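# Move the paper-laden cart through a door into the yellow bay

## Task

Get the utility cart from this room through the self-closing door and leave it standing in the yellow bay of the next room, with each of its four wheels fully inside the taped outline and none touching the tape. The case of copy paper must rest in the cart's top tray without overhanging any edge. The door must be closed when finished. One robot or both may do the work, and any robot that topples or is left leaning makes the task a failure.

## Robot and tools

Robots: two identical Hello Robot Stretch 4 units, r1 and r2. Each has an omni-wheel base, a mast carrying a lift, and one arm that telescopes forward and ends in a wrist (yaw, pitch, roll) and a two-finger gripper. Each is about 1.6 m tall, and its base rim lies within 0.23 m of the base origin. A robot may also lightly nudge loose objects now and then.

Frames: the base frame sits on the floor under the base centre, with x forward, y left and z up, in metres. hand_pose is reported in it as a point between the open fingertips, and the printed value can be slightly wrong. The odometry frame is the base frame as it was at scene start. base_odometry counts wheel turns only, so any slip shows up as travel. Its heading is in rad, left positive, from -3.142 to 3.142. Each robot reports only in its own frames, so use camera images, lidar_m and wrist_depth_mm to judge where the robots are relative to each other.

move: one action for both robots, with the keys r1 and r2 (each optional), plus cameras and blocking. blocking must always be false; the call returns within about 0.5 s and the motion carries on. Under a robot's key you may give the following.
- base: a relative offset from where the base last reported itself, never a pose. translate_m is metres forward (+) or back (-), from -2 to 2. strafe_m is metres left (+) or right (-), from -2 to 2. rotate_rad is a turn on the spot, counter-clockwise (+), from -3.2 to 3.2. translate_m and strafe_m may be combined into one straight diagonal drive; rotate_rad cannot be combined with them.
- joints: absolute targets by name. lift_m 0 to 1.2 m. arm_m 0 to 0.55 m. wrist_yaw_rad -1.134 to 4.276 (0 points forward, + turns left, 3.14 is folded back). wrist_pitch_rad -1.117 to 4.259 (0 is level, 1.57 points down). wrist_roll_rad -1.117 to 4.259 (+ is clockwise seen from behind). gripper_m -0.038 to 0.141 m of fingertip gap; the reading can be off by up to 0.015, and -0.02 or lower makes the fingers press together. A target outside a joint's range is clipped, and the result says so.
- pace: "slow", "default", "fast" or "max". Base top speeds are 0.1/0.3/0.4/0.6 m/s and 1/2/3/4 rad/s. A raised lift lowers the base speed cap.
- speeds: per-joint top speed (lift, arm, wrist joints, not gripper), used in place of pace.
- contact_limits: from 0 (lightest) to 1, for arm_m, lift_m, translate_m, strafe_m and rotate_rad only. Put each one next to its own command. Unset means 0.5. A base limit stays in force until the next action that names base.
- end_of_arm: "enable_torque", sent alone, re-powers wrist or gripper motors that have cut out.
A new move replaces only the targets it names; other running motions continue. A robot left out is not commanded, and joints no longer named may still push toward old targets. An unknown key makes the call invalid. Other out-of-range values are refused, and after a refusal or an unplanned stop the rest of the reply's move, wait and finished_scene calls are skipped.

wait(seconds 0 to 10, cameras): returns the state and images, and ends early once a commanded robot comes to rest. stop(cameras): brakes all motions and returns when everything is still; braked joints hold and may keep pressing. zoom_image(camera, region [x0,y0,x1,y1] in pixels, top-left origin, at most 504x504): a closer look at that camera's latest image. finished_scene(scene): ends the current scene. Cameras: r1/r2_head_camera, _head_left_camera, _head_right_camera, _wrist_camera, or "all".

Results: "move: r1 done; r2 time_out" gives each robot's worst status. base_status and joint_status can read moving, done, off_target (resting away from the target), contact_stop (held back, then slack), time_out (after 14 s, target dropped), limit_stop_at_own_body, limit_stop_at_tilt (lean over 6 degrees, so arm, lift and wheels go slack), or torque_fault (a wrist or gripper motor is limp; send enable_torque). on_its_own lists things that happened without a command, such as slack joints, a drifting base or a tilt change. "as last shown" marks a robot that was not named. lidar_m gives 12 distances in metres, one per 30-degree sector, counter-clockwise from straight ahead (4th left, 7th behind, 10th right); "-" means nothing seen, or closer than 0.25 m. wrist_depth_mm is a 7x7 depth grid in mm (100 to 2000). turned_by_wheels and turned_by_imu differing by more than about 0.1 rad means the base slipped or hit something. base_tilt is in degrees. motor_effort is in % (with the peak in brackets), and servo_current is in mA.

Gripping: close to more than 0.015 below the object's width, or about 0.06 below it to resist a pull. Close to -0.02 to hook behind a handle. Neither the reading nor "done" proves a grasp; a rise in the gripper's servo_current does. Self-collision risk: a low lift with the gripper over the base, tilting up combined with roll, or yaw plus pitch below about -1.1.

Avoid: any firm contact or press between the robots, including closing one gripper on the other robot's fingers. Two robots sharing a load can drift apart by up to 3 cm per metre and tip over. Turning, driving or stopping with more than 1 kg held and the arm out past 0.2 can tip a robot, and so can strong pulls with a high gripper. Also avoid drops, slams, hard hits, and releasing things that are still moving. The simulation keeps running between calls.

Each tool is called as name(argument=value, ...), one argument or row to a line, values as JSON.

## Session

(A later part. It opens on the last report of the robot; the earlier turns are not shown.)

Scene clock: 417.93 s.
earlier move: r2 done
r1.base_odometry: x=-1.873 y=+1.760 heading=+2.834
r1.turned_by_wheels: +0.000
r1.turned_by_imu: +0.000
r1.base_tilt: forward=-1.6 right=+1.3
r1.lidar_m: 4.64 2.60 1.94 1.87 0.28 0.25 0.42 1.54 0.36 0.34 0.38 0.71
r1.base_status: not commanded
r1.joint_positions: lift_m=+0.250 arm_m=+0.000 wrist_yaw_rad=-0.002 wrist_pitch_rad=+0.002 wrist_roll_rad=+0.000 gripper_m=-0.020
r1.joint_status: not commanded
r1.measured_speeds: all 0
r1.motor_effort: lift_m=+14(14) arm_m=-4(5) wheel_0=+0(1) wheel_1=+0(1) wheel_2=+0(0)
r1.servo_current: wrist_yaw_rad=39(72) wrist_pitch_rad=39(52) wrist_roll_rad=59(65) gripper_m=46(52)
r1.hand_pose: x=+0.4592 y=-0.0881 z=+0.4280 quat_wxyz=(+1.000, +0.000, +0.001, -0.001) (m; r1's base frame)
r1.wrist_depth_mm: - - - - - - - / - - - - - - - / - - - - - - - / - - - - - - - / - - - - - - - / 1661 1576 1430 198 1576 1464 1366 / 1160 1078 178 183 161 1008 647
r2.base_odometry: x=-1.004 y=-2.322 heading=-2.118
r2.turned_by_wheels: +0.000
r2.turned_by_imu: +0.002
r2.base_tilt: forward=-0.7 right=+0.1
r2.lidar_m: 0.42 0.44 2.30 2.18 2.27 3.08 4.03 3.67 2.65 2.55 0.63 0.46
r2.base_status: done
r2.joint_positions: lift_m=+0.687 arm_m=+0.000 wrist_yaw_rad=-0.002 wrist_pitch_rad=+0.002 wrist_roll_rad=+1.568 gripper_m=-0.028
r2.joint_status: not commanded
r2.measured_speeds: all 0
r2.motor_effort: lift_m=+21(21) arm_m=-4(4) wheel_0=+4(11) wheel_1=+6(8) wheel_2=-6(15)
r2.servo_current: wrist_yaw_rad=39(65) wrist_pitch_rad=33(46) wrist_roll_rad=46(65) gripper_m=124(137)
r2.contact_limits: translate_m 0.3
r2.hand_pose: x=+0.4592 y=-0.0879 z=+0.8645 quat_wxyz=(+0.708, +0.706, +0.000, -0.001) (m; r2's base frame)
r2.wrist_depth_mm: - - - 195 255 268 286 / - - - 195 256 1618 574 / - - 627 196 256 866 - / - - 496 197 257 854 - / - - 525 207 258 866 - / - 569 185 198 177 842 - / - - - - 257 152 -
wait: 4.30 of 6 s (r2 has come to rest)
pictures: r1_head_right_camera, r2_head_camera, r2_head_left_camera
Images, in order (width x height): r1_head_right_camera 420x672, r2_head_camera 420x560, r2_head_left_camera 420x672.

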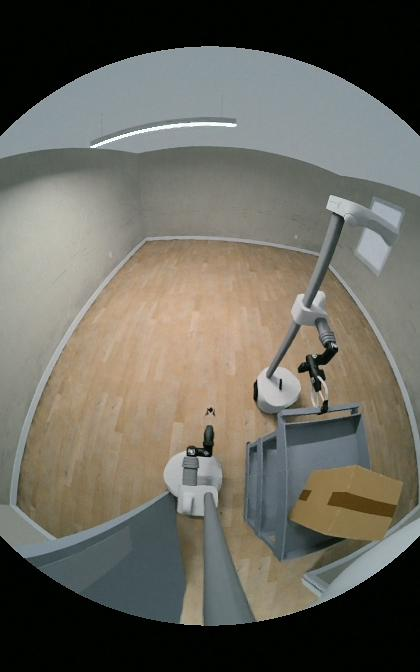

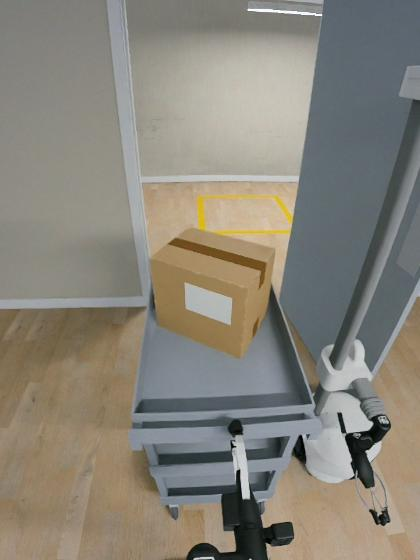

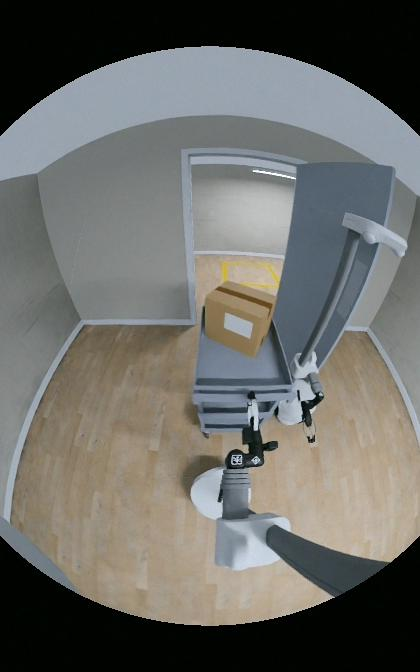

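move(
  blocking=false,
  r2={"base":{"translate_m":0.6},"pace":"slow","contact_limits":{"translate_m":0.3}},
  cameras=[],
)

wait(
  seconds=8,
  cameras=["r1_head_right_camera","r2_head_camera","r2_head_left_camera","r2_head_right_camera"],
)

Scene clock: 425.83 s.
move: r2 moving
r1: as last shown
r1.lidar_m: 4.63 2.62 1.93 1.86 0.30 0.25 0.45 0.54 0.36 0.35 0.37 0.78
r1.motor_effort: lift_m=+13(14) arm_m=-5(5) wheel_0=+0(1) wheel_1=+0(0) wheel_2=+0(0)
r1.servo_current: wrist_yaw_rad=59(65) wrist_pitch_rad=39(46) wrist_roll_rad=33(59) gripper_m=46(46)
r1.wrist_depth_mm: - - - - - - - / - - - - - - - / - - - - - - - / - - - - - - - / - - - - - - - / 1576 1618 1464 198 1537 1499 1336 / 1138 1078 178 183 161 1025 634
r2.base_odometry: x=-1.010 y=-2.333 heading=-2.118
r2.turned_by_wheels: +0.000
r2.turned_by_imu: +0.001
r2.base_tilt: forward=-0.8 right=+0.1
r2.lidar_m: 0.41 0.42 2.29 2.19 2.28 3.08 4.05 3.68 2.66 2.55 0.61 0.47
r2.base_status: translate_m moving
r2.joint_positions: lift_m=+0.687 arm_m=+0.000 wrist_yaw_rad=-0.002 wrist_pitch_rad=+0.002 wrist_roll_rad=+1.568 gripper_m=-0.028
r2.joint_status: not commanded
r2.measured_speeds: translate_m=+0.049 strafe_m=+0.000 rotate_rad=+0.001 lift_m=+0.000 arm_m=+0.000 wrist_yaw_rad=+0.000 wrist_pitch_rad=+0.000 wrist_roll_rad=+0.000
r2.motor_effort: lift_m=+21(21) arm_m=-4(4) wheel_0=+11(13) wheel_1=+7(8) wheel_2=-10(11)
r2.servo_current: wrist_yaw_rad=46(59) wrist_pitch_rad=39(46) wrist_roll_rad=39(59) gripper_m=124(130)
r2.contact_limits: translate_m 0.3
r2.hand_pose: x=+0.4592 y=-0.0879 z=+0.8645 quat_wxyz=(+0.708, +0.706, +0.000, -0.001) (m; r2's base frame)
r2.wrist_depth_mm: - - - 195 254 267 266 / 1618 - - 196 255 1618 569 / 1708 - 627 197 256 854 - / - - 492 196 255 854 - / - - 521 200 257 866 - / - 569 185 198 178 842 - / - - - - - 132 -
pictures: none
No camera images: "cameras" was empty.

Scene clock: 432.60 s.
earlier move: r2 done
r1.base_odometry: x=-1.873 y=+1.760 heading=+2.834
r1.turned_by_wheels: +0.000
r1.turned_by_imu: +0.000
r1.base_tilt: forward=-1.6 right=+1.3
r1.lidar_m: 4.63 2.61 1.95 1.86 0.28 0.25 0.44 0.51 0.45 0.45 0.47 4.14
r1.base_status: not commanded
r1.joint_positions: lift_m=+0.250 arm_m=+0.000 wrist_yaw_rad=-0.002 wrist_pitch_rad=+0.002 wrist_roll_rad=+0.000 gripper_m=-0.020
r1.joint_status: not commanded
r1.measured_speeds: all 0
r1.motor_effort: lift_m=+13(14) arm_m=-4(5) wheel_0=+0(1) wheel_1=+0(0) wheel_2=+0(0)
r1.servo_current: wrist_yaw_rad=78(78) wrist_pitch_rad=46(52) wrist_roll_rad=46(72) gripper_m=39(52)
r1.hand_pose: x=+0.4592 y=-0.0881 z=+0.4280 quat_wxyz=(+1.000, +0.000, +0.001, -0.001) (m; r1's base frame)
r1.wrist_depth_mm: - - - - - - - / - - - - - - - / - - - - - - - / - - - - - - - / - - - - - - - / 1576 1576 1464 198 1537 1464 1464 / 1160 1078 178 184 161 1025 1060
r2.base_odometry: x=-1.316 y=-2.834 heading=-2.118
r2.turned_by_wheels: +0.000
r2.turned_by_imu: +0.002
r2.base_tilt: forward=-0.7 right=+0.1
r2.lidar_m: 0.42 0.44 1.89 2.19 2.30 3.11 - 3.68 0.58 0.46 0.47 0.46
r2.base_status: done
r2.joint_positions: lift_m=+0.687 arm_m=+0.000 wrist_yaw_rad=-0.001 wrist_pitch_rad=+0.002 wrist_roll_rad=+1.568 gripper_m=-0.028
r2.joint_status: not commanded
r2.measured_speeds: all 0
r2.motor_effort: lift_m=+21(22) arm_m=-4(4) wheel_0=+5(14) wheel_1=+6(8) wheel_2=-4(12)
r2.servo_current: wrist_yaw_rad=39(65) wrist_pitch_rad=46(52) wrist_roll_rad=33(59) gripper_m=124(130)
r2.contact_limits: translate_m 0.3
r2.hand_pose: x=+0.4592 y=-0.0877 z=+0.8645 quat_wxyz=(+0.708, +0.706, +0.000, -0.001) (m; r2's base frame)
r2.wrist_depth_mm: - - - 196 256 287 285 / - - - 196 256 1756 559 / - - 627 197 257 831 - / - - 488 197 257 854 - / - - 521 208 257 866 - / - - 185 198 177 842 - / - - - - - - -
wait: 6.77 of 8 s (r2 has come to rest)
pictures: r1_head_right_camera, r2_head_camera, r2_head_left_camera, r2_head_right_camera
Images, in order (width x height): r1_head_right_camera 420x672, r2_head_camera 420x560, r2_head_left_camera 420x672, r2_head_right_camera 420x672.

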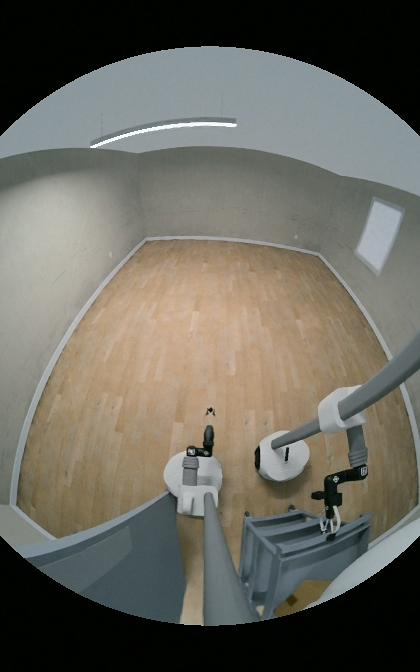

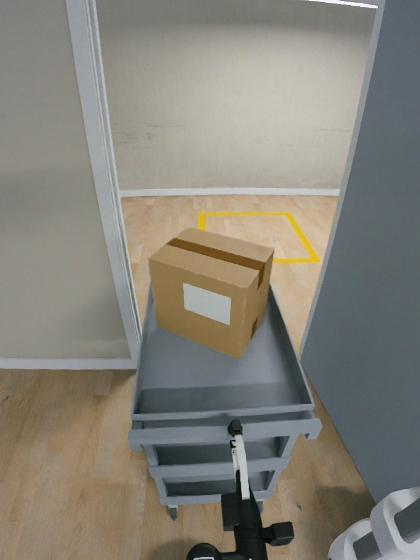

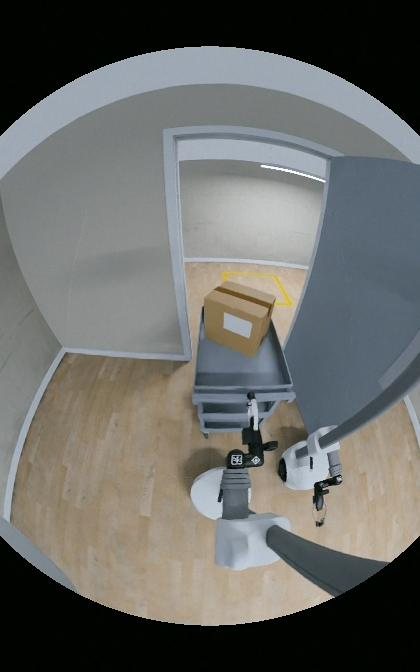

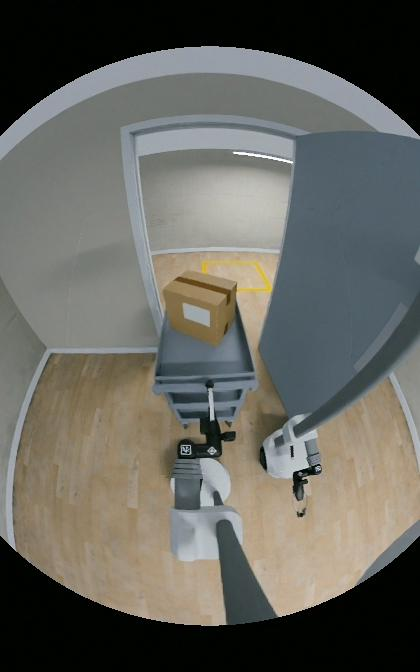

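move(
  blocking=false,
  r2={"base":{"translate_m":0.8,"strafe_m":-0.03},"pace":"slow","contact_limits":{"translate_m":0.3}},
  cameras=[],
)

wait(
  seconds=5,
  cameras=["r2_head_camera","r2_head_left_camera"],
)

wait(
  seconds=6,
  cameras=["r2_head_camera","r2_head_left_camera","r2_head_right_camera"],
)

Scene clock: 441.07 s.
move: r2 moving
r1: as last shown
r1.lidar_m: 4.62 2.63 1.95 1.87 0.29 0.25 0.43 0.50 0.45 0.46 0.48 4.13
r1.motor_effort: lift_m=+14(14) arm_m=-5(5) wheel_0=-1(1) wheel_1=+0(1) wheel_2=+0(0)
r1.servo_current: wrist_yaw_rad=59(59) wrist_pitch_rad=33(52) wrist_roll_rad=65(65) gripper_m=39(46)
r1.wrist_depth_mm: - - - - - - - / - - - - - - - / - - - - - - - / - - - - - - - / - - - - - - - / 1618 1576 1430 198 1537 1499 1430 / 1138 1078 179 183 163 1042 1042
r2.base_odometry: x=-1.323 y=-2.845 heading=-2.117
r2.turned_by_wheels: +0.000
r2.turned_by_imu: +0.001
r2.base_tilt: forward=-0.7 right=+0.1
r2.lidar_m: 0.41 0.43 1.85 2.19 2.27 3.13 - 3.66 0.57 0.46 0.47 0.46
r2.base_status: translate_m moving; strafe_m moving
r2.joint_positions: lift_m=+0.687 arm_m=+0.000 wrist_yaw_rad=-0.001 wrist_pitch_rad=+0.002 wrist_roll_rad=+1.568 gripper_m=-0.028
r2.joint_status: not commanded
r2.measured_speeds: translate_m=+0.049 strafe_m=-0.001 rotate_rad=+0.002 lift_m=+0.000 arm_m=+0.000 wrist_yaw_rad=+0.000 wrist_pitch_rad=+0.000 wrist_roll_rad=+0.000
r2.motor_effort: lift_m=+21(21) arm_m=-4(4) wheel_0=+7(10) wheel_1=+7(8) wheel_2=-10(12)
r2.servo_current: wrist_yaw_rad=52(59) wrist_pitch_rad=39(46) wrist_roll_rad=39(59) gripper_m=124(124)
r2.contact_limits: translate_m 0.3
r2.hand_pose: x=+0.4592 y=-0.0877 z=+0.8645 quat_wxyz=(+0.708, +0.706, +0.000, -0.001) (m; r2's base frame)
r2.wrist_depth_mm: - - - 196 257 267 283 / - - - 197 256 1708 559 / - - 640 196 256 878 - / - - 492 197 256 854 - / - - 517 207 256 878 - / - - 185 198 178 854 - / - - - - - - -
pictures: none
No camera images: "cameras" was empty.

Scene clock: 446.07 s.
earlier move: r2 moving
r1.base_odometry: x=-1.873 y=+1.760 heading=+2.834
r1.turned_by_wheels: +0.000
r1.turned_by_imu: +0.000
r1.base_tilt: forward=-1.6 right=+1.3
r1.lidar_m: 4.61 2.64 1.95 1.87 0.28 0.25 0.47 0.62 0.49 0.62 2.99 4.11
r1.base_status: not commanded
r1.joint_positions: lift_m=+0.250 arm_m=+0.000 wrist_yaw_rad=-0.002 wrist_pitch_rad=+0.002 wrist_roll_rad=+0.000 gripper_m=-0.020
r1.joint_status: not commanded
r1.measured_speeds: all 0
r1.motor_effort: lift_m=+14(14) arm_m=-4(5) wheel_0=+0(1) wheel_1=+0(1) wheel_2=+0(0)
r1.servo_current: wrist_yaw_rad=46(72) wrist_pitch_rad=39(52) wrist_roll_rad=59(65) gripper_m=39(52)
r1.hand_pose: x=+0.4592 y=-0.0881 z=+0.4280 quat_wxyz=(+1.000, +0.000, +0.001, -0.001) (m; r1's base frame)
r1.wrist_depth_mm: - - - - - - - / - - - - - - - / - - - - - - - / - - - - - - - / - - - - - - - / 1576 1576 1464 198 1537 1499 1499 / 1138 1060 179 183 162 1025 1042
r2.base_odometry: x=-1.592 y=-3.252 heading=-2.117
r2.turned_by_wheels: +0.000
r2.turned_by_imu: +0.002
r2.base_tilt: forward=-0.7 right=+0.1
r2.lidar_m: 0.41 0.42 1.14 2.18 2.29 3.13 - 0.74 0.51 0.59 0.74 0.47
r2.base_status: translate_m moving; strafe_m moving
r2.joint_positions: lift_m=+0.687 arm_m=+0.000 wrist_yaw_rad=-0.001 wrist_pitch_rad=+0.002 wrist_roll_rad=+1.568 gripper_m=-0.028
r2.joint_status: not commanded
r2.measured_speeds: translate_m=+0.102 strafe_m=-0.004 rotate_rad=+0.005 lift_m=+0.000 arm_m=+0.000 wrist_yaw_rad=+0.000 wrist_pitch_rad=+0.000 wrist_roll_rad=+0.000
r2.motor_effort: lift_m=+21(21) arm_m=-4(4) wheel_0=+7(15) wheel_1=+5(8) wheel_2=-9(12)
r2.servo_current: wrist_yaw_rad=46(59) wrist_pitch_rad=39(52) wrist_roll_rad=46(65) gripper_m=124(137)
r2.contact_limits: translate_m 0.3
r2.hand_pose: x=+0.4592 y=-0.0876 z=+0.8645 quat_wxyz=(+0.708, +0.706, +0.000, -0.001) (m; r2's base frame)
r2.wrist_depth_mm: - - - 202 263 279 279 / - - - 200 260 1708 580 / - - - 200 259 842 - / - - 496 199 258 854 - / - - 517 207 258 854 - / - - 185 198 178 831 - / - - 621 - - 1921 -
wait: 5.00 s; no rest
pictures: r2_head_camera, r2_head_left_camera
Images, in order (width x height): r2_head_camera 420x560, r2_head_left_camera 420x672.

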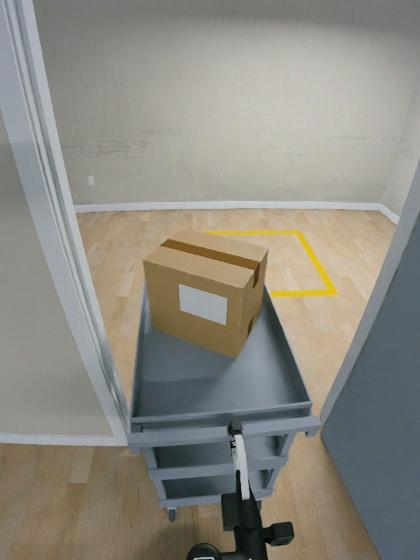

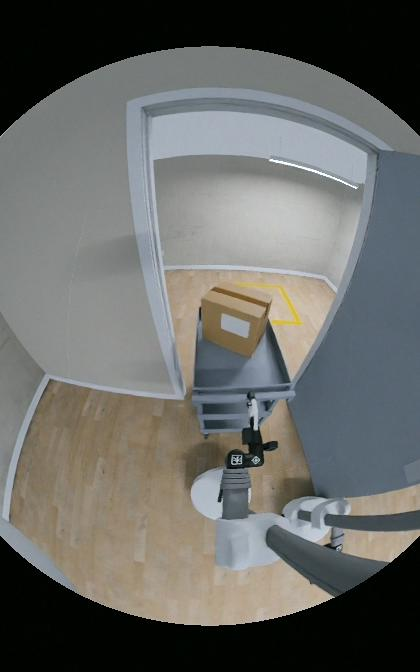

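Scene clock: 449.87 s.
earlier move: r2 done
r1.base_odometry: x=-1.873 y=+1.760 heading=+2.834
r1.turned_by_wheels: +0.000
r1.turned_by_imu: +0.000
r1.base_tilt: forward=-1.6 right=+1.2
r1.lidar_m: 4.63 2.62 1.93 1.87 0.28 0.25 0.44 0.67 0.68 2.85 2.99 4.16
r1.base_status: not commanded
r1.joint_positions: lift_m=+0.250 arm_m=+0.000 wrist_yaw_rad=-0.002 wrist_pitch_rad=+0.002 wrist_roll_rad=+0.000 gripper_m=-0.020
r1.joint_status: not commanded
r1.measured_speeds: all 0
r1.motor_effort: lift_m=+14(14) arm_m=-4(5) wheel_0=+0(1) wheel_1=+0(1) wheel_2=+0(0)
r1.servo_current: wrist_yaw_rad=33(72) wrist_pitch_rad=39(52) wrist_roll_rad=46(65) gripper_m=46(52)
r1.hand_pose: x=+0.4592 y=-0.0881 z=+0.4280 quat_wxyz=(+1.000, +0.000, +0.001, -0.001) (m; r1's base frame)
r1.wrist_depth_mm: - - - - - - - / - - - - - - - / - - - - - - - / - - - - - - - / - - - - - - - / 1661 1618 1499 198 1576 1499 1464 / 1160 1078 178 183 162 1025 1060
r2.base_odometry: x=-1.757 y=-3.502 heading=-2.117
r2.turned_by_wheels: +0.000
r2.turned_by_imu: +0.001
r2.base_tilt: forward=-0.7 right=+0.1
r2.lidar_m: 0.42 0.44 0.73 2.02 2.33 3.16 - 0.68 0.65 0.67 0.68 0.42
r2.base_status: done
r2.joint_positions: lift_m=+0.687 arm_m=+0.000 wrist_yaw_rad=-0.001 wrist_pitch_rad=+0.002 wrist_roll_rad=+1.568 gripper_m=-0.028
r2.joint_status: not commanded
r2.measured_speeds: all 0
r2.motor_effort: lift_m=+21(21) arm_m=-4(4) wheel_0=+7(15) wheel_1=+4(8) wheel_2=-5(12)
r2.servo_current: wrist_yaw_rad=39(59) wrist_pitch_rad=46(52) wrist_roll_rad=52(65) gripper_m=124(137)
r2.contact_limits: translate_m 0.3
r2.hand_pose: x=+0.4593 y=-0.0876 z=+0.8645 quat_wxyz=(+0.708, +0.706, +0.000, -0.001) (m; r2's base frame)
r2.wrist_depth_mm: - - - 205 266 271 277 / - - - 204 265 1756 1160 / - - - 202 262 831 - / - - 508 202 260 866 - / - - 508 208 258 854 - / - - 185 197 178 842 - / - - 615 - - 1921 -
wait: 3.80 of 6 s (r2 has come to rest)
pictures: r2_head_camera, r2_head_left_camera, r2_head_right_camera
Images, in order (width x height): r2_head_camera 420x560, r2_head_left_camera 420x672, r2_head_right_camera 420x672.

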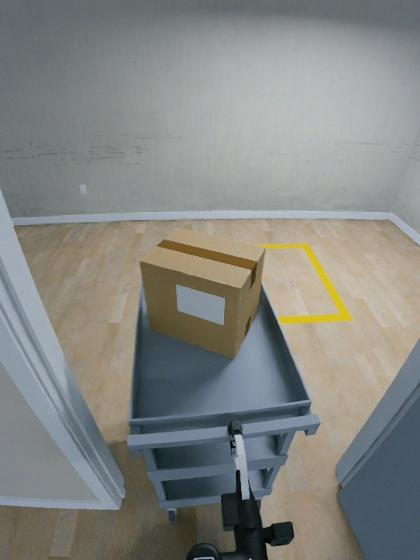

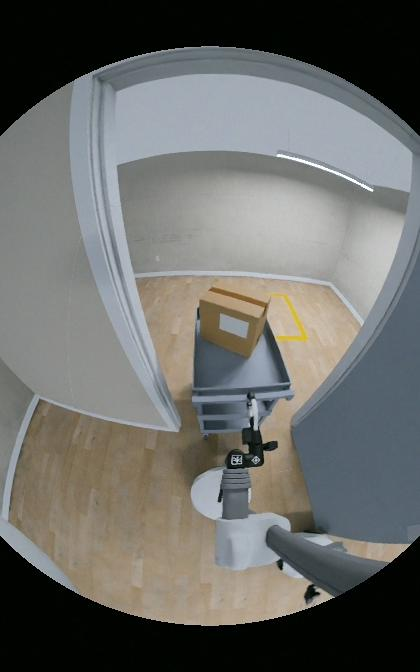

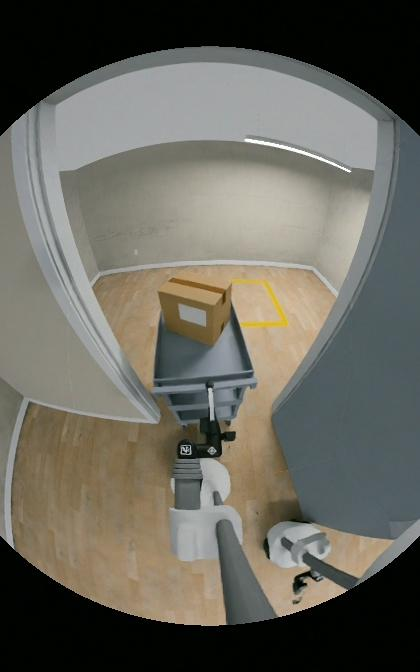

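move(
  blocking=false,
  r2={"base":{"translate_m":0.9},"pace":"slow","contact_limits":{"translate_m":0.3}},
  cameras=[],
)

wait(
  seconds=10,
  cameras=["r1_head_right_camera","r2_head_camera","r2_head_left_camera","r2_head_right_camera"],
)

Scene clock: 492.50 s.
move: r2 moving
r1: as last shown
r1.base_tilt: forward=-1.6 right=+1.3
r1.lidar_m: 4.62 2.63 1.93 1.88 0.28 0.25 0.44 0.69 0.71 2.85 3.01 4.12
r1.motor_effort: lift_m=+14(14) arm_m=-5(5) wheel_0=+0(1) wheel_1=+0(0) wheel_2=+0(0)
r1.servo_current: wrist_yaw_rad=39(59) wrist_pitch_rad=46(46) wrist_roll_rad=59(59) gripper_m=46(52)
r1.wrist_depth_mm: - - - - - - - / - - - - - - - / - - - - - - - / - - - - - - - / - - - - - - - / 1618 1618 1464 198 1537 1430 1464 / 1138 1098 179 183 161 1008 1078
r2.base_odometry: x=-1.763 y=-3.513 heading=-2.117
r2.turned_by_wheels: +0.000
r2.turned_by_imu: +0.001
r2.base_tilt: forward=-0.6 right=+0.1
r2.lidar_m: 0.40 0.42 0.73 1.97 2.34 3.19 - 0.68 0.69 0.66 0.69 0.47
r2.base_status: translate_m moving
r2.joint_positions: lift_m=+0.687 arm_m=+0.000 wrist_yaw_rad=-0.001 wrist_pitch_rad=+0.002 wrist_roll_rad=+1.568 gripper_m=-0.028
r2.joint_status: not commanded
r2.measured_speeds: translate_m=+0.049 strafe_m=+0.000 rotate_rad=+0.001 lift_m=+0.000 arm_m=+0.000 wrist_yaw_rad=+0.000 wrist_pitch_rad=+0.000 wrist_roll_rad=+0.000
r2.motor_effort: lift_m=+21(21) arm_m=-4(4) wheel_0=+6(12) wheel_1=+7(7) wheel_2=-11(12)
r2.servo_current: wrist_yaw_rad=39(52) wrist_pitch_rad=39(46) wrist_roll_rad=26(59) gripper_m=124(130)
r2.contact_limits: translate_m 0.3
r2.hand_pose: x=+0.4593 y=-0.0876 z=+0.8645 quat_wxyz=(+0.708, +0.706, +0.000, -0.001) (m; r2's base frame)
r2.wrist_depth_mm: - - - 204 265 273 277 / - - - 203 264 1708 1160 / - - - 202 262 842 - / - - 512 202 259 854 - / - - 508 207 257 854 - / - - 186 197 177 854 - / - - 609 - - 1863 -
pictures: none
No camera images: "cameras" was empty.

Scene clock: 502.27 s.
earlier move: r2 done
r1.base_odometry: x=-1.873 y=+1.760 heading=+2.834
r1.turned_by_wheels: +0.000
r1.turned_by_imu: -0.001
r1.base_tilt: forward=-1.6 right=+1.3
r1.lidar_m: 4.64 2.60 1.95 1.87 0.28 0.25 0.45 1.43 1.70 2.86 2.97 4.13
r1.base_status: not commanded
r1.joint_positions: lift_m=+0.250 arm_m=+0.000 wrist_yaw_rad=-0.002 wrist_pitch_rad=+0.002 wrist_roll_rad=+0.000 gripper_m=-0.020
r1.joint_status: not commanded
r1.measured_speeds: all 0
r1.motor_effort: lift_m=+14(14) arm_m=-4(5) wheel_0=+0(1) wheel_1=+0(0) wheel_2=+0(0)
r1.servo_current: wrist_yaw_rad=65(72) wrist_pitch_rad=39(52) wrist_roll_rad=39(72) gripper_m=46(52)
r1.hand_pose: x=+0.4592 y=-0.0881 z=+0.4280 quat_wxyz=(+1.000, +0.000, +0.001, -0.001) (m; r1's base frame)
r1.wrist_depth_mm: - - - - - - - / - - - - - - - / - - - - - - - / - - - - - - - / - - - - - - - / 1618 1576 1464 198 1499 1499 1464 / 1160 1078 179 183 162 1025 1042
r2.base_odometry: x=-2.224 y=-4.271 heading=-2.117
r2.turned_by_wheels: +0.000
r2.turned_by_imu: +0.000
r2.base_tilt: forward=-0.7 right=+0.1
r2.lidar_m: 0.40 0.41 2.32 1.03 0.44 0.52 - 0.95 0.71 1.01 2.62 0.45
r2.base_status: done
r2.joint_positions: lift_m=+0.687 arm_m=+0.000 wrist_yaw_rad=-0.001 wrist_pitch_rad=+0.002 wrist_roll_rad=+1.568 gripper_m=-0.028
r2.joint_status: not commanded
r2.measured_speeds: all 0
r2.motor_effort: lift_m=+21(22) arm_m=-4(4) wheel_0=+3(12) wheel_1=+5(8) wheel_2=-5(12)
r2.servo_current: wrist_yaw_rad=46(59) wrist_pitch_rad=39(46) wrist_roll_rad=46(65) gripper_m=124(137)
r2.contact_limits: translate_m 0.3
r2.hand_pose: x=+0.4593 y=-0.0876 z=+0.8645 quat_wxyz=(+0.708, +0.706, +0.000, -0.001) (m; r2's base frame)
r2.wrist_depth_mm: - - - 210 271 278 279 / - - - 207 268 1708 1160 / - - - 204 265 842 - / - - 530 202 262 866 - / - - 504 206 259 831 - / - - 185 198 177 152 - / - - 597 - - 1863 -
wait: 9.77 of 10 s (r2 has come to rest)
pictures: r1_head_right_camera, r2_head_camera, r2_head_left_camera, r2_head_right_camera
Images, in order (width x height): r1_head_right_camera 420x672, r2_head_camera 420x560, r2_head_left_camera 420x672, r2_head_right_camera 420x672.

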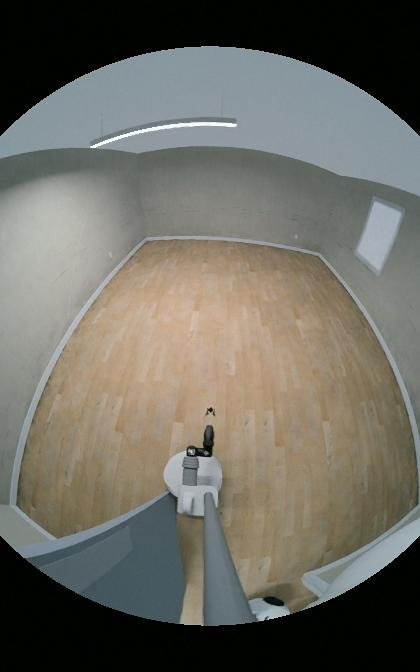

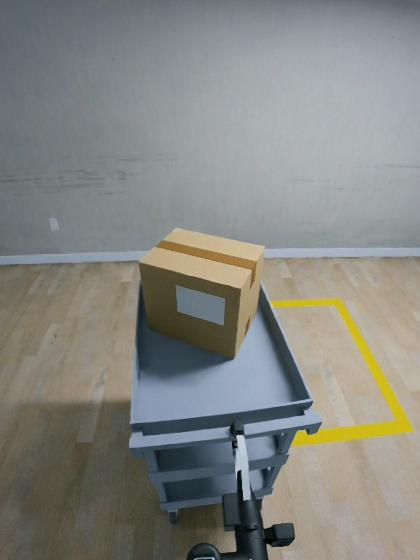

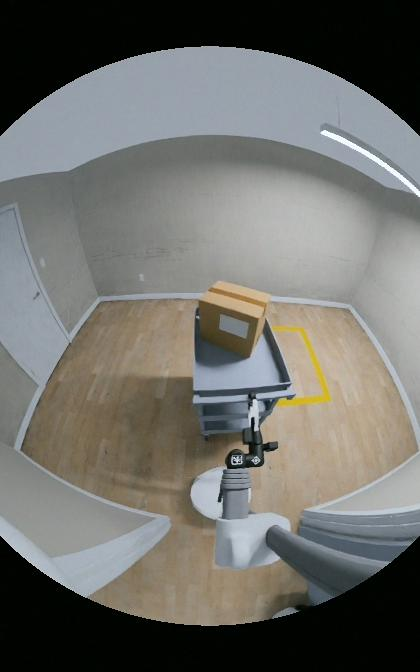

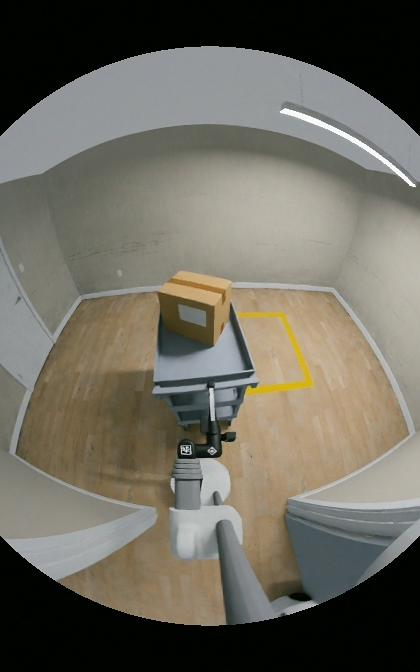

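move(
  blocking=false,
  r2={"base":{"translate_m":0.32},"pace":"slow","contact_limits":{"translate_m":0.3}},
  cameras=[],
)

wait(
  seconds=5,
  cameras=[],
)

move(
  blocking=false,
  r2={"base":{"translate_m":0.06,"strafe_m":0.287},"pace":"slow","contact_limits":{"translate_m":0.3}},
  cameras=[],
)

wait(
  seconds=5,
  cameras=["r2_head_camera","r2_wrist_camera"],
)

move(
  blocking=false,
  r2={"base":{"rotate_rad":-0.26},"pace":"slow"},
  cameras=[],
)

wait(
  seconds=2,
  cameras=["r2_head_camera","r2_head_left_camera","r2_wrist_camera"],
)

Scene clock: 525.40 s.
move: r2 moving
r1: as last shown
r1.turned_by_imu: +0.000
r1.lidar_m: 4.63 2.63 1.94 1.87 0.29 0.25 0.43 1.44 1.72 2.86 2.98 4.13
r1.motor_effort: lift_m=+14(14) arm_m=-4(5) wheel_0=+0(0) wheel_1=+0(0) wheel_2=+0(0)
r1.servo_current: wrist_yaw_rad=33(59) wrist_pitch_rad=46(52) wrist_roll_rad=46(65) gripper_m=39(46)
r1.wrist_depth_mm: - - - - - - - / - - - - - - - / - - - - - - - / - - - - - - - / - - - - - - - / 1618 1661 1430 198 1537 1537 1430 / 1118 1078 178 183 161 1025 1060
r2.base_odometry: x=-2.231 y=-4.281 heading=-2.117
r2.turned_by_wheels: +0.000
r2.turned_by_imu: +0.000
r2.base_tilt: forward=-0.7 right=+0.1
r2.lidar_m: 0.41 0.42 2.30 1.05 0.43 0.50 - 0.93 0.69 1.03 2.61 0.47
r2.base_status: translate_m moving
r2.joint_positions: lift_m=+0.687 arm_m=+0.000 wrist_yaw_rad=-0.001 wrist_pitch_rad=+0.002 wrist_roll_rad=+1.568 gripper_m=-0.028
r2.joint_status: not commanded
r2.measured_speeds: translate_m=+0.048 strafe_m=+0.001 rotate_rad=+0.000 lift_m=+0.000 arm_m=+0.000 wrist_yaw_rad=+0.000 wrist_pitch_rad=+0.000 wrist_roll_rad=+0.000
r2.motor_effort: lift_m=+21(21) arm_m=-4(4) wheel_0=+8(8) wheel_1=+7(8) wheel_2=-11(11)
r2.servo_current: wrist_yaw_rad=46(46) wrist_pitch_rad=39(39) wrist_roll_rad=52(52) gripper_m=124(130)
r2.contact_limits: translate_m 0.3
r2.hand_pose: x=+0.4593 y=-0.0876 z=+0.8645 quat_wxyz=(+0.708, +0.706, +0.000, -0.001) (m; r2's base frame)
r2.wrist_depth_mm: - - - 210 272 278 278 / - - - 206 268 1661 1182 / - - - 204 264 842 - / - - 530 259 262 866 - / - - 504 206 259 854 - / - - 186 197 178 152 - / - - 597 - - 1863 -
pictures: none
No camera images: "cameras" was empty.

Scene clock: 529.37 s.
earlier move: r2 done
r1.base_odometry: x=-1.873 y=+1.760 heading=+2.834
r1.turned_by_wheels: +0.000
r1.turned_by_imu: +0.000
r1.base_tilt: forward=-1.6 right=+1.3
r1.lidar_m: 4.64 2.59 1.93 1.88 0.30 0.25 0.43 1.51 1.69 2.87 2.97 4.15
r1.base_status: not commanded
r1.joint_positions: lift_m=+0.250 arm_m=+0.000 wrist_yaw_rad=-0.002 wrist_pitch_rad=+0.002 wrist_roll_rad=+0.000 gripper_m=-0.020
r1.joint_status: not commanded
r1.measured_speeds: all 0
r1.motor_effort: lift_m=+13(14) arm_m=-4(5) wheel_0=+0(1) wheel_1=+0(0) wheel_2=+0(0)
r1.servo_current: wrist_yaw_rad=52(91) wrist_pitch_rad=39(52) wrist_roll_rad=39(78) gripper_m=46(52)
r1.hand_pose: x=+0.4592 y=-0.0881 z=+0.4280 quat_wxyz=(+1.000, +0.000, +0.001, -0.001) (m; r1's base frame)
r1.wrist_depth_mm: - - - - - - - / - - - - - - - / - - - - - - - / - - - - - - - / - - - - - - - / 1618 1576 1464 198 1537 1499 1430 / 1182 1078 178 184 161 1042 1060
r2.base_odometry: x=-2.390 y=-4.544 heading=-2.117
r2.turned_by_wheels: +0.000
r2.turned_by_imu: +0.000
r2.base_tilt: forward=-0.7 right=+0.0
r2.lidar_m: 0.40 0.42 2.31 2.21 0.82 0.68 1.80 0.91 0.86 2.22 2.61 0.47
r2.base_status: done
r2.joint_positions: lift_m=+0.687 arm_m=+0.000 wrist_yaw_rad=-0.001 wrist_pitch_rad=+0.002 wrist_roll_rad=+1.568 gripper_m=-0.028
r2.joint_status: not commanded
r2.measured_speeds: all 0
r2.motor_effort: lift_m=+21(22) arm_m=-4(4) wheel_0=+2(11) wheel_1=+5(8) wheel_2=-6(13)
r2.servo_current: wrist_yaw_rad=52(59) wrist_pitch_rad=39(46) wrist_roll_rad=46(65) gripper_m=124(130)
r2.contact_limits: translate_m 0.3
r2.hand_pose: x=+0.4593 y=-0.0876 z=+0.8645 quat_wxyz=(+0.708, +0.706, +0.000, -0.001) (m; r2's base frame)
r2.wrist_depth_mm: - - - 210 271 279 278 / - - - 207 267 1708 1060 / - - - 205 265 854 - / - - 535 203 263 866 - / - - 504 206 258 842 - / - - 186 197 177 152 - / - - 585 - - 1808 -
wait: 3.97 of 5 s (r2 has come to rest)
pictures: none
No camera images: "cameras" was empty.

Scene clock: 529.87 s.
move: r2 moving
r1: as last shown
r1.lidar_m: 4.64 2.61 1.94 1.87 0.27 0.25 0.43 1.50 1.67 2.86 2.99 4.10
r1.motor_effort: lift_m=+14(14) arm_m=-4(5) wheel_0=+0(1) wheel_1=+0(0) wheel_2=+0(0)
r1.servo_current: wrist_yaw_rad=59(59) wrist_pitch_rad=33(52) wrist_roll_rad=52(65) gripper_m=39(46)
r1.wrist_depth_mm: - - - - - - - / - - - - - - - / - - - - - - - / - - - - - - - / - - - - - - - / 1618 1618 1464 198 1537 1537 1499 / 1118 1078 178 184 161 1008 1060
r2.base_odometry: x=-2.381 y=-4.553 heading=-2.118
r2.turned_by_wheels: -0.001
r2.turned_by_imu: -0.001
r2.base_tilt: forward=-0.7 right=+0.1
r2.lidar_m: 0.41 0.42 2.30 2.22 0.82 0.66 1.82 0.93 0.85 2.21 2.64 0.45
r2.base_status: translate_m moving; strafe_m moving
r2.joint_positions: lift_m=+0.687 arm_m=+0.000 wrist_yaw_rad=-0.003 wrist_pitch_rad=+0.002 wrist_roll_rad=+1.568 gripper_m=-0.028
r2.joint_status: not commanded
r2.measured_speeds: translate_m=+0.010 strafe_m=+0.050 rotate_rad=+0.000 lift_m=+0.000 arm_m=+0.000 wrist_yaw_rad=-0.001 wrist_pitch_rad=+0.000 wrist_roll_rad=+0.000
r2.motor_effort: lift_m=+21(21) arm_m=-4(4) wheel_0=-10(10) wheel_1=+8(9) wheel_2=-10(10)
r2.servo_current: wrist_yaw_rad=46(52) wrist_pitch_rad=39(46) wrist_roll_rad=46(59) gripper_m=124(130)
r2.contact_limits: translate_m 0.3
r2.hand_pose: x=+0.4591 y=-0.0882 z=+0.8645 quat_wxyz=(+0.708, +0.706, +0.000, -0.002) (m; r2's base frame)
r2.wrist_depth_mm: - - - 211 273 278 279 / - - - 207 270 1708 1060 / - - - 205 265 854 - / - - 525 260 262 854 - / - - 500 201 257 842 - / - - 184 198 178 152 - / - - 591 - - 1863 -
pictures: none
No camera images: "cameras" was empty.

Scene clock: 533.53 s.
earlier move: r2 done
r1.base_odometry: x=-1.873 y=+1.760 heading=+2.834
r1.turned_by_wheels: +0.000
r1.turned_by_imu: +0.000
r1.base_tilt: forward=-1.6 right=+1.2
r1.lidar_m: 4.64 2.57 1.93 1.87 0.27 0.25 0.43 1.54 1.69 2.85 2.99 4.12
r1.base_status: not commanded
r1.joint_positions: lift_m=+0.250 arm_m=+0.000 wrist_yaw_rad=-0.002 wrist_pitch_rad=+0.002 wrist_roll_rad=+0.000 gripper_m=-0.020
r1.joint_status: not commanded
r1.measured_speeds: all 0
r1.motor_effort: lift_m=+14(14) arm_m=-4(5) wheel_0=+0(1) wheel_1=+0(0) wheel_2=+0(0)
r1.servo_current: wrist_yaw_rad=59(72) wrist_pitch_rad=46(52) wrist_roll_rad=52(65) gripper_m=39(46)
r1.hand_pose: x=+0.4592 y=-0.0881 z=+0.4280 quat_wxyz=(+1.000, +0.000, +0.001, -0.001) (m; r1's base frame)
r1.wrist_depth_mm: - - - - - - - / - - - - - - - / - - - - - - - / - - - - - - - / - - - - - - - / 1661 1618 1464 199 1464 1499 1464 / 1160 1098 179 183 162 1025 1078
r2.base_odometry: x=-2.177 y=-4.744 heading=-2.118
r2.turned_by_wheels: +0.000
r2.turned_by_imu: +0.000
r2.base_tilt: forward=-0.7 right=+0.1
r2.lidar_m: 0.44 0.56 2.03 1.92 0.88 0.64 0.62 1.30 1.12 2.43 2.91 0.42
r2.base_status: done
r2.joint_positions: lift_m=+0.687 arm_m=+0.000 wrist_yaw_rad=-0.003 wrist_pitch_rad=+0.002 wrist_roll_rad=+1.568 gripper_m=-0.028
r2.joint_status: not commanded
r2.measured_speeds: all 0
r2.motor_effort: lift_m=+21(21) arm_m=-4(4) wheel_0=-6(13) wheel_1=+2(9) wheel_2=-5(10)
r2.servo_current: wrist_yaw_rad=39(59) wrist_pitch_rad=46(46) wrist_roll_rad=46(59) gripper_m=130(130)
r2.contact_limits: translate_m 0.3
r2.hand_pose: x=+0.4591 y=-0.0882 z=+0.8645 quat_wxyz=(+0.708, +0.706, +0.000, -0.002) (m; r2's base frame)
r2.wrist_depth_mm: - - 559 152 206 750 - / - 484 484 160 217 778 - / - 459 462 169 229 831 - / - - 549 182 242 - - / - - 627 193 256 - - / - - 182 199 178 559 525 / - - - - - 1618 466
wait: 3.67 of 5 s (r2 has come to rest)
pictures: r2_head_camera, r2_wrist_camera
Images, in order (width x height): r2_head_camera 420x560, r2_wrist_camera 616x392.

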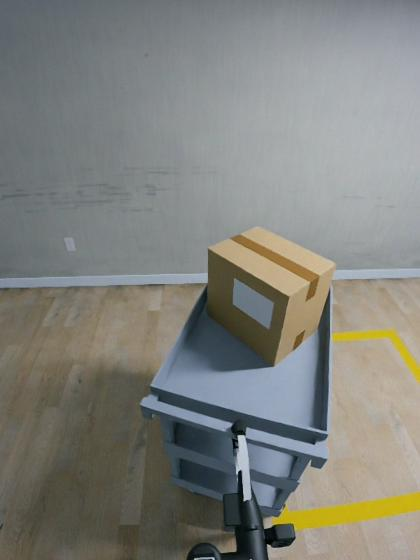

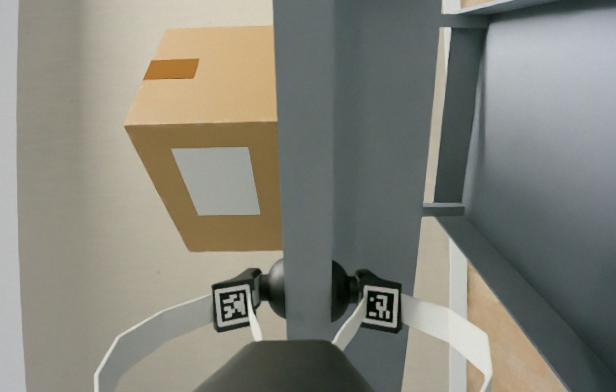

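Scene clock: 534.03 s.
move: r2 moving
r1: as last shown
r1.base_tilt: forward=-1.6 right=+1.3
r1.lidar_m: 4.62 2.64 1.93 1.87 0.27 0.25 0.44 1.51 1.67 2.85 3.00 4.15
r1.servo_current: wrist_yaw_rad=33(59) wrist_pitch_rad=46(46) wrist_roll_rad=46(59) gripper_m=39(52)
r1.wrist_depth_mm: - - - - - - - / - - - - - - - / - - - - - - - / - - - - - - - / - - - - - - - / 1618 1576 1464 198 1537 1499 1464 / 1118 1078 178 183 162 1025 1060
r2.base_odometry: x=-2.177 y=-4.744 heading=-2.241
r2.turned_by_wheels: -0.124
r2.turned_by_imu: -0.120
r2.base_tilt: forward=-0.6 right=+0.1
r2.lidar_m: 0.45 0.48 2.10 1.93 1.06 0.68 0.63 1.62 1.13 1.70 2.84 0.44
r2.base_status: rotate_rad moving
r2.joint_positions: lift_m=+0.687 arm_m=+0.000 wrist_yaw_rad=+0.005 wrist_pitch_rad=+0.002 wrist_roll_rad=+1.568 gripper_m=-0.028
r2.joint_status: not commanded
r2.measured_speeds: translate_m=+0.001 strafe_m=-0.002 rotate_rad=-0.488 lift_m=+0.000 arm_m=+0.000 wrist_yaw_rad=+0.000 wrist_pitch_rad=+0.000 wrist_roll_rad=+0.000
r2.motor_effort: lift_m=+21(21) arm_m=-4(4) wheel_0=+11(12) wheel_1=+7(9) wheel_2=+11(12)
r2.servo_current: wrist_yaw_rad=46(59) wrist_pitch_rad=39(46) wrist_roll_rad=46(52) gripper_m=117(130)
r2.hand_pose: x=+0.4598 y=-0.0860 z=+0.8645 quat_wxyz=(+0.708, +0.706, +0.002, +0.001) (m; r2's base frame)
r2.wrist_depth_mm: - - - 167 223 1661 - / - - 585 175 230 - - / - 496 477 181 237 842 - / - 488 508 187 248 866 - / - - 603 195 256 - - / - - 184 200 178 151 - / - - - - - 1499 484
pictures: none
No camera images: "cameras" was empty.

Scene clock: 534.83 s.
earlier move: r2 done
r1.base_odometry: x=-1.873 y=+1.760 heading=+2.834
r1.turned_by_wheels: +0.000
r1.turned_by_imu: +0.000
r1.base_tilt: forward=-1.6 right=+1.3
r1.lidar_m: 4.64 2.62 1.95 1.87 0.29 0.25 0.44 1.52 1.70 2.83 2.98 4.13
r1.base_status: not commanded
r1.joint_positions: lift_m=+0.250 arm_m=+0.000 wrist_yaw_rad=-0.002 wrist_pitch_rad=+0.002 wrist_roll_rad=+0.000 gripper_m=-0.020
r1.joint_status: not commanded
r1.measured_speeds: all 0
r1.motor_effort: lift_m=+14(14) arm_m=-4(5) wheel_0=-1(1) wheel_1=+0(1) wheel_2=+0(0)
r1.servo_current: wrist_yaw_rad=46(65) wrist_pitch_rad=39(52) wrist_roll_rad=52(59) gripper_m=39(52)
r1.hand_pose: x=+0.4592 y=-0.0881 z=+0.4280 quat_wxyz=(+1.000, +0.000, +0.001, -0.001) (m; r1's base frame)
r1.wrist_depth_mm: - - - - - - - / - - - - - - - / - - - - - - - / - - - - - - - / - - - - - - - / 1661 1618 1464 198 1499 1499 1464 / 1160 1060 179 183 162 1008 1060
r2.base_odometry: x=-2.177 y=-4.744 heading=-2.376
r2.turned_by_wheels: -0.135
r2.turned_by_imu: -0.131
r2.base_tilt: forward=-0.7 right=+0.0
r2.lidar_m: 0.42 0.43 2.22 1.92 1.28 0.74 0.62 1.91 1.11 1.25 2.79 0.46
r2.base_status: done
r2.joint_positions: lift_m=+0.687 arm_m=+0.000 wrist_yaw_rad=+0.003 wrist_pitch_rad=+0.002 wrist_roll_rad=+1.568 gripper_m=-0.028
r2.joint_status: not commanded
r2.measured_speeds: all 0
r2.motor_effort: lift_m=+21(21) arm_m=-4(4) wheel_0=+7(12) wheel_1=+5(9) wheel_2=+7(12)
r2.servo_current: wrist_yaw_rad=46(59) wrist_pitch_rad=39(46) wrist_roll_rad=39(65) gripper_m=130(130)
r2.hand_pose: x=+0.4596 y=-0.0866 z=+0.8645 quat_wxyz=(+0.708, +0.706, +0.002, +0.000) (m; r2's base frame)
r2.wrist_depth_mm: - - - 203 263 270 281 / - - - 202 263 1808 564 / - - 676 202 262 831 - / - - 496 202 260 854 - / - 530 521 203 262 866 - / - - 186 200 178 152 - / - - 615 - - 1808 -
wait: 0.80 of 2 s (r2 has come to rest)
pictures: r2_head_camera, r2_head_left_camera, r2_wrist_camera
Images, in order (width x height): r2_head_camera 420x560, r2_head_left_camera 420x672, r2_wrist_camera 616x392.

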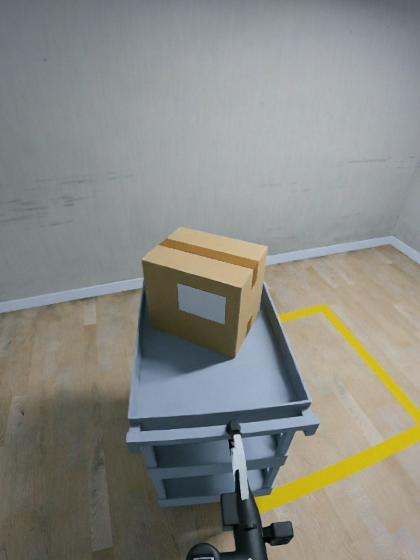

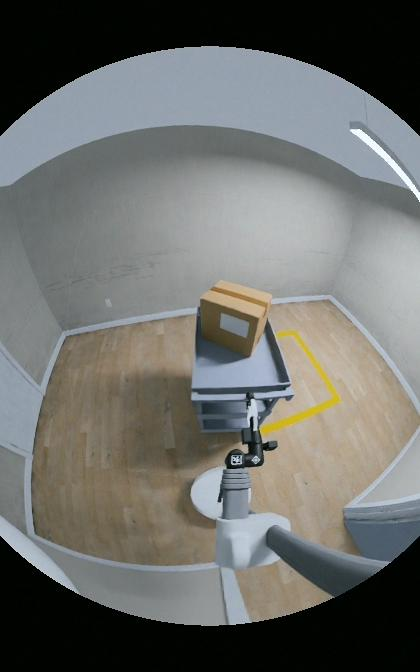

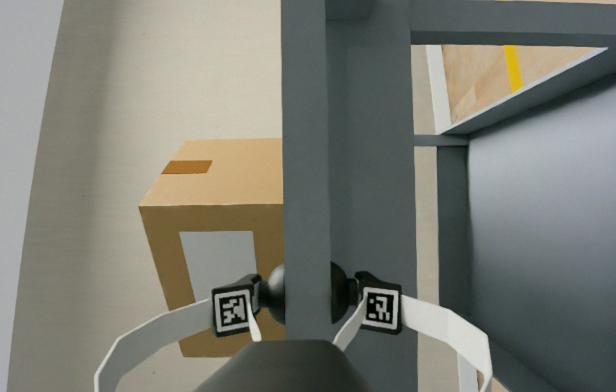

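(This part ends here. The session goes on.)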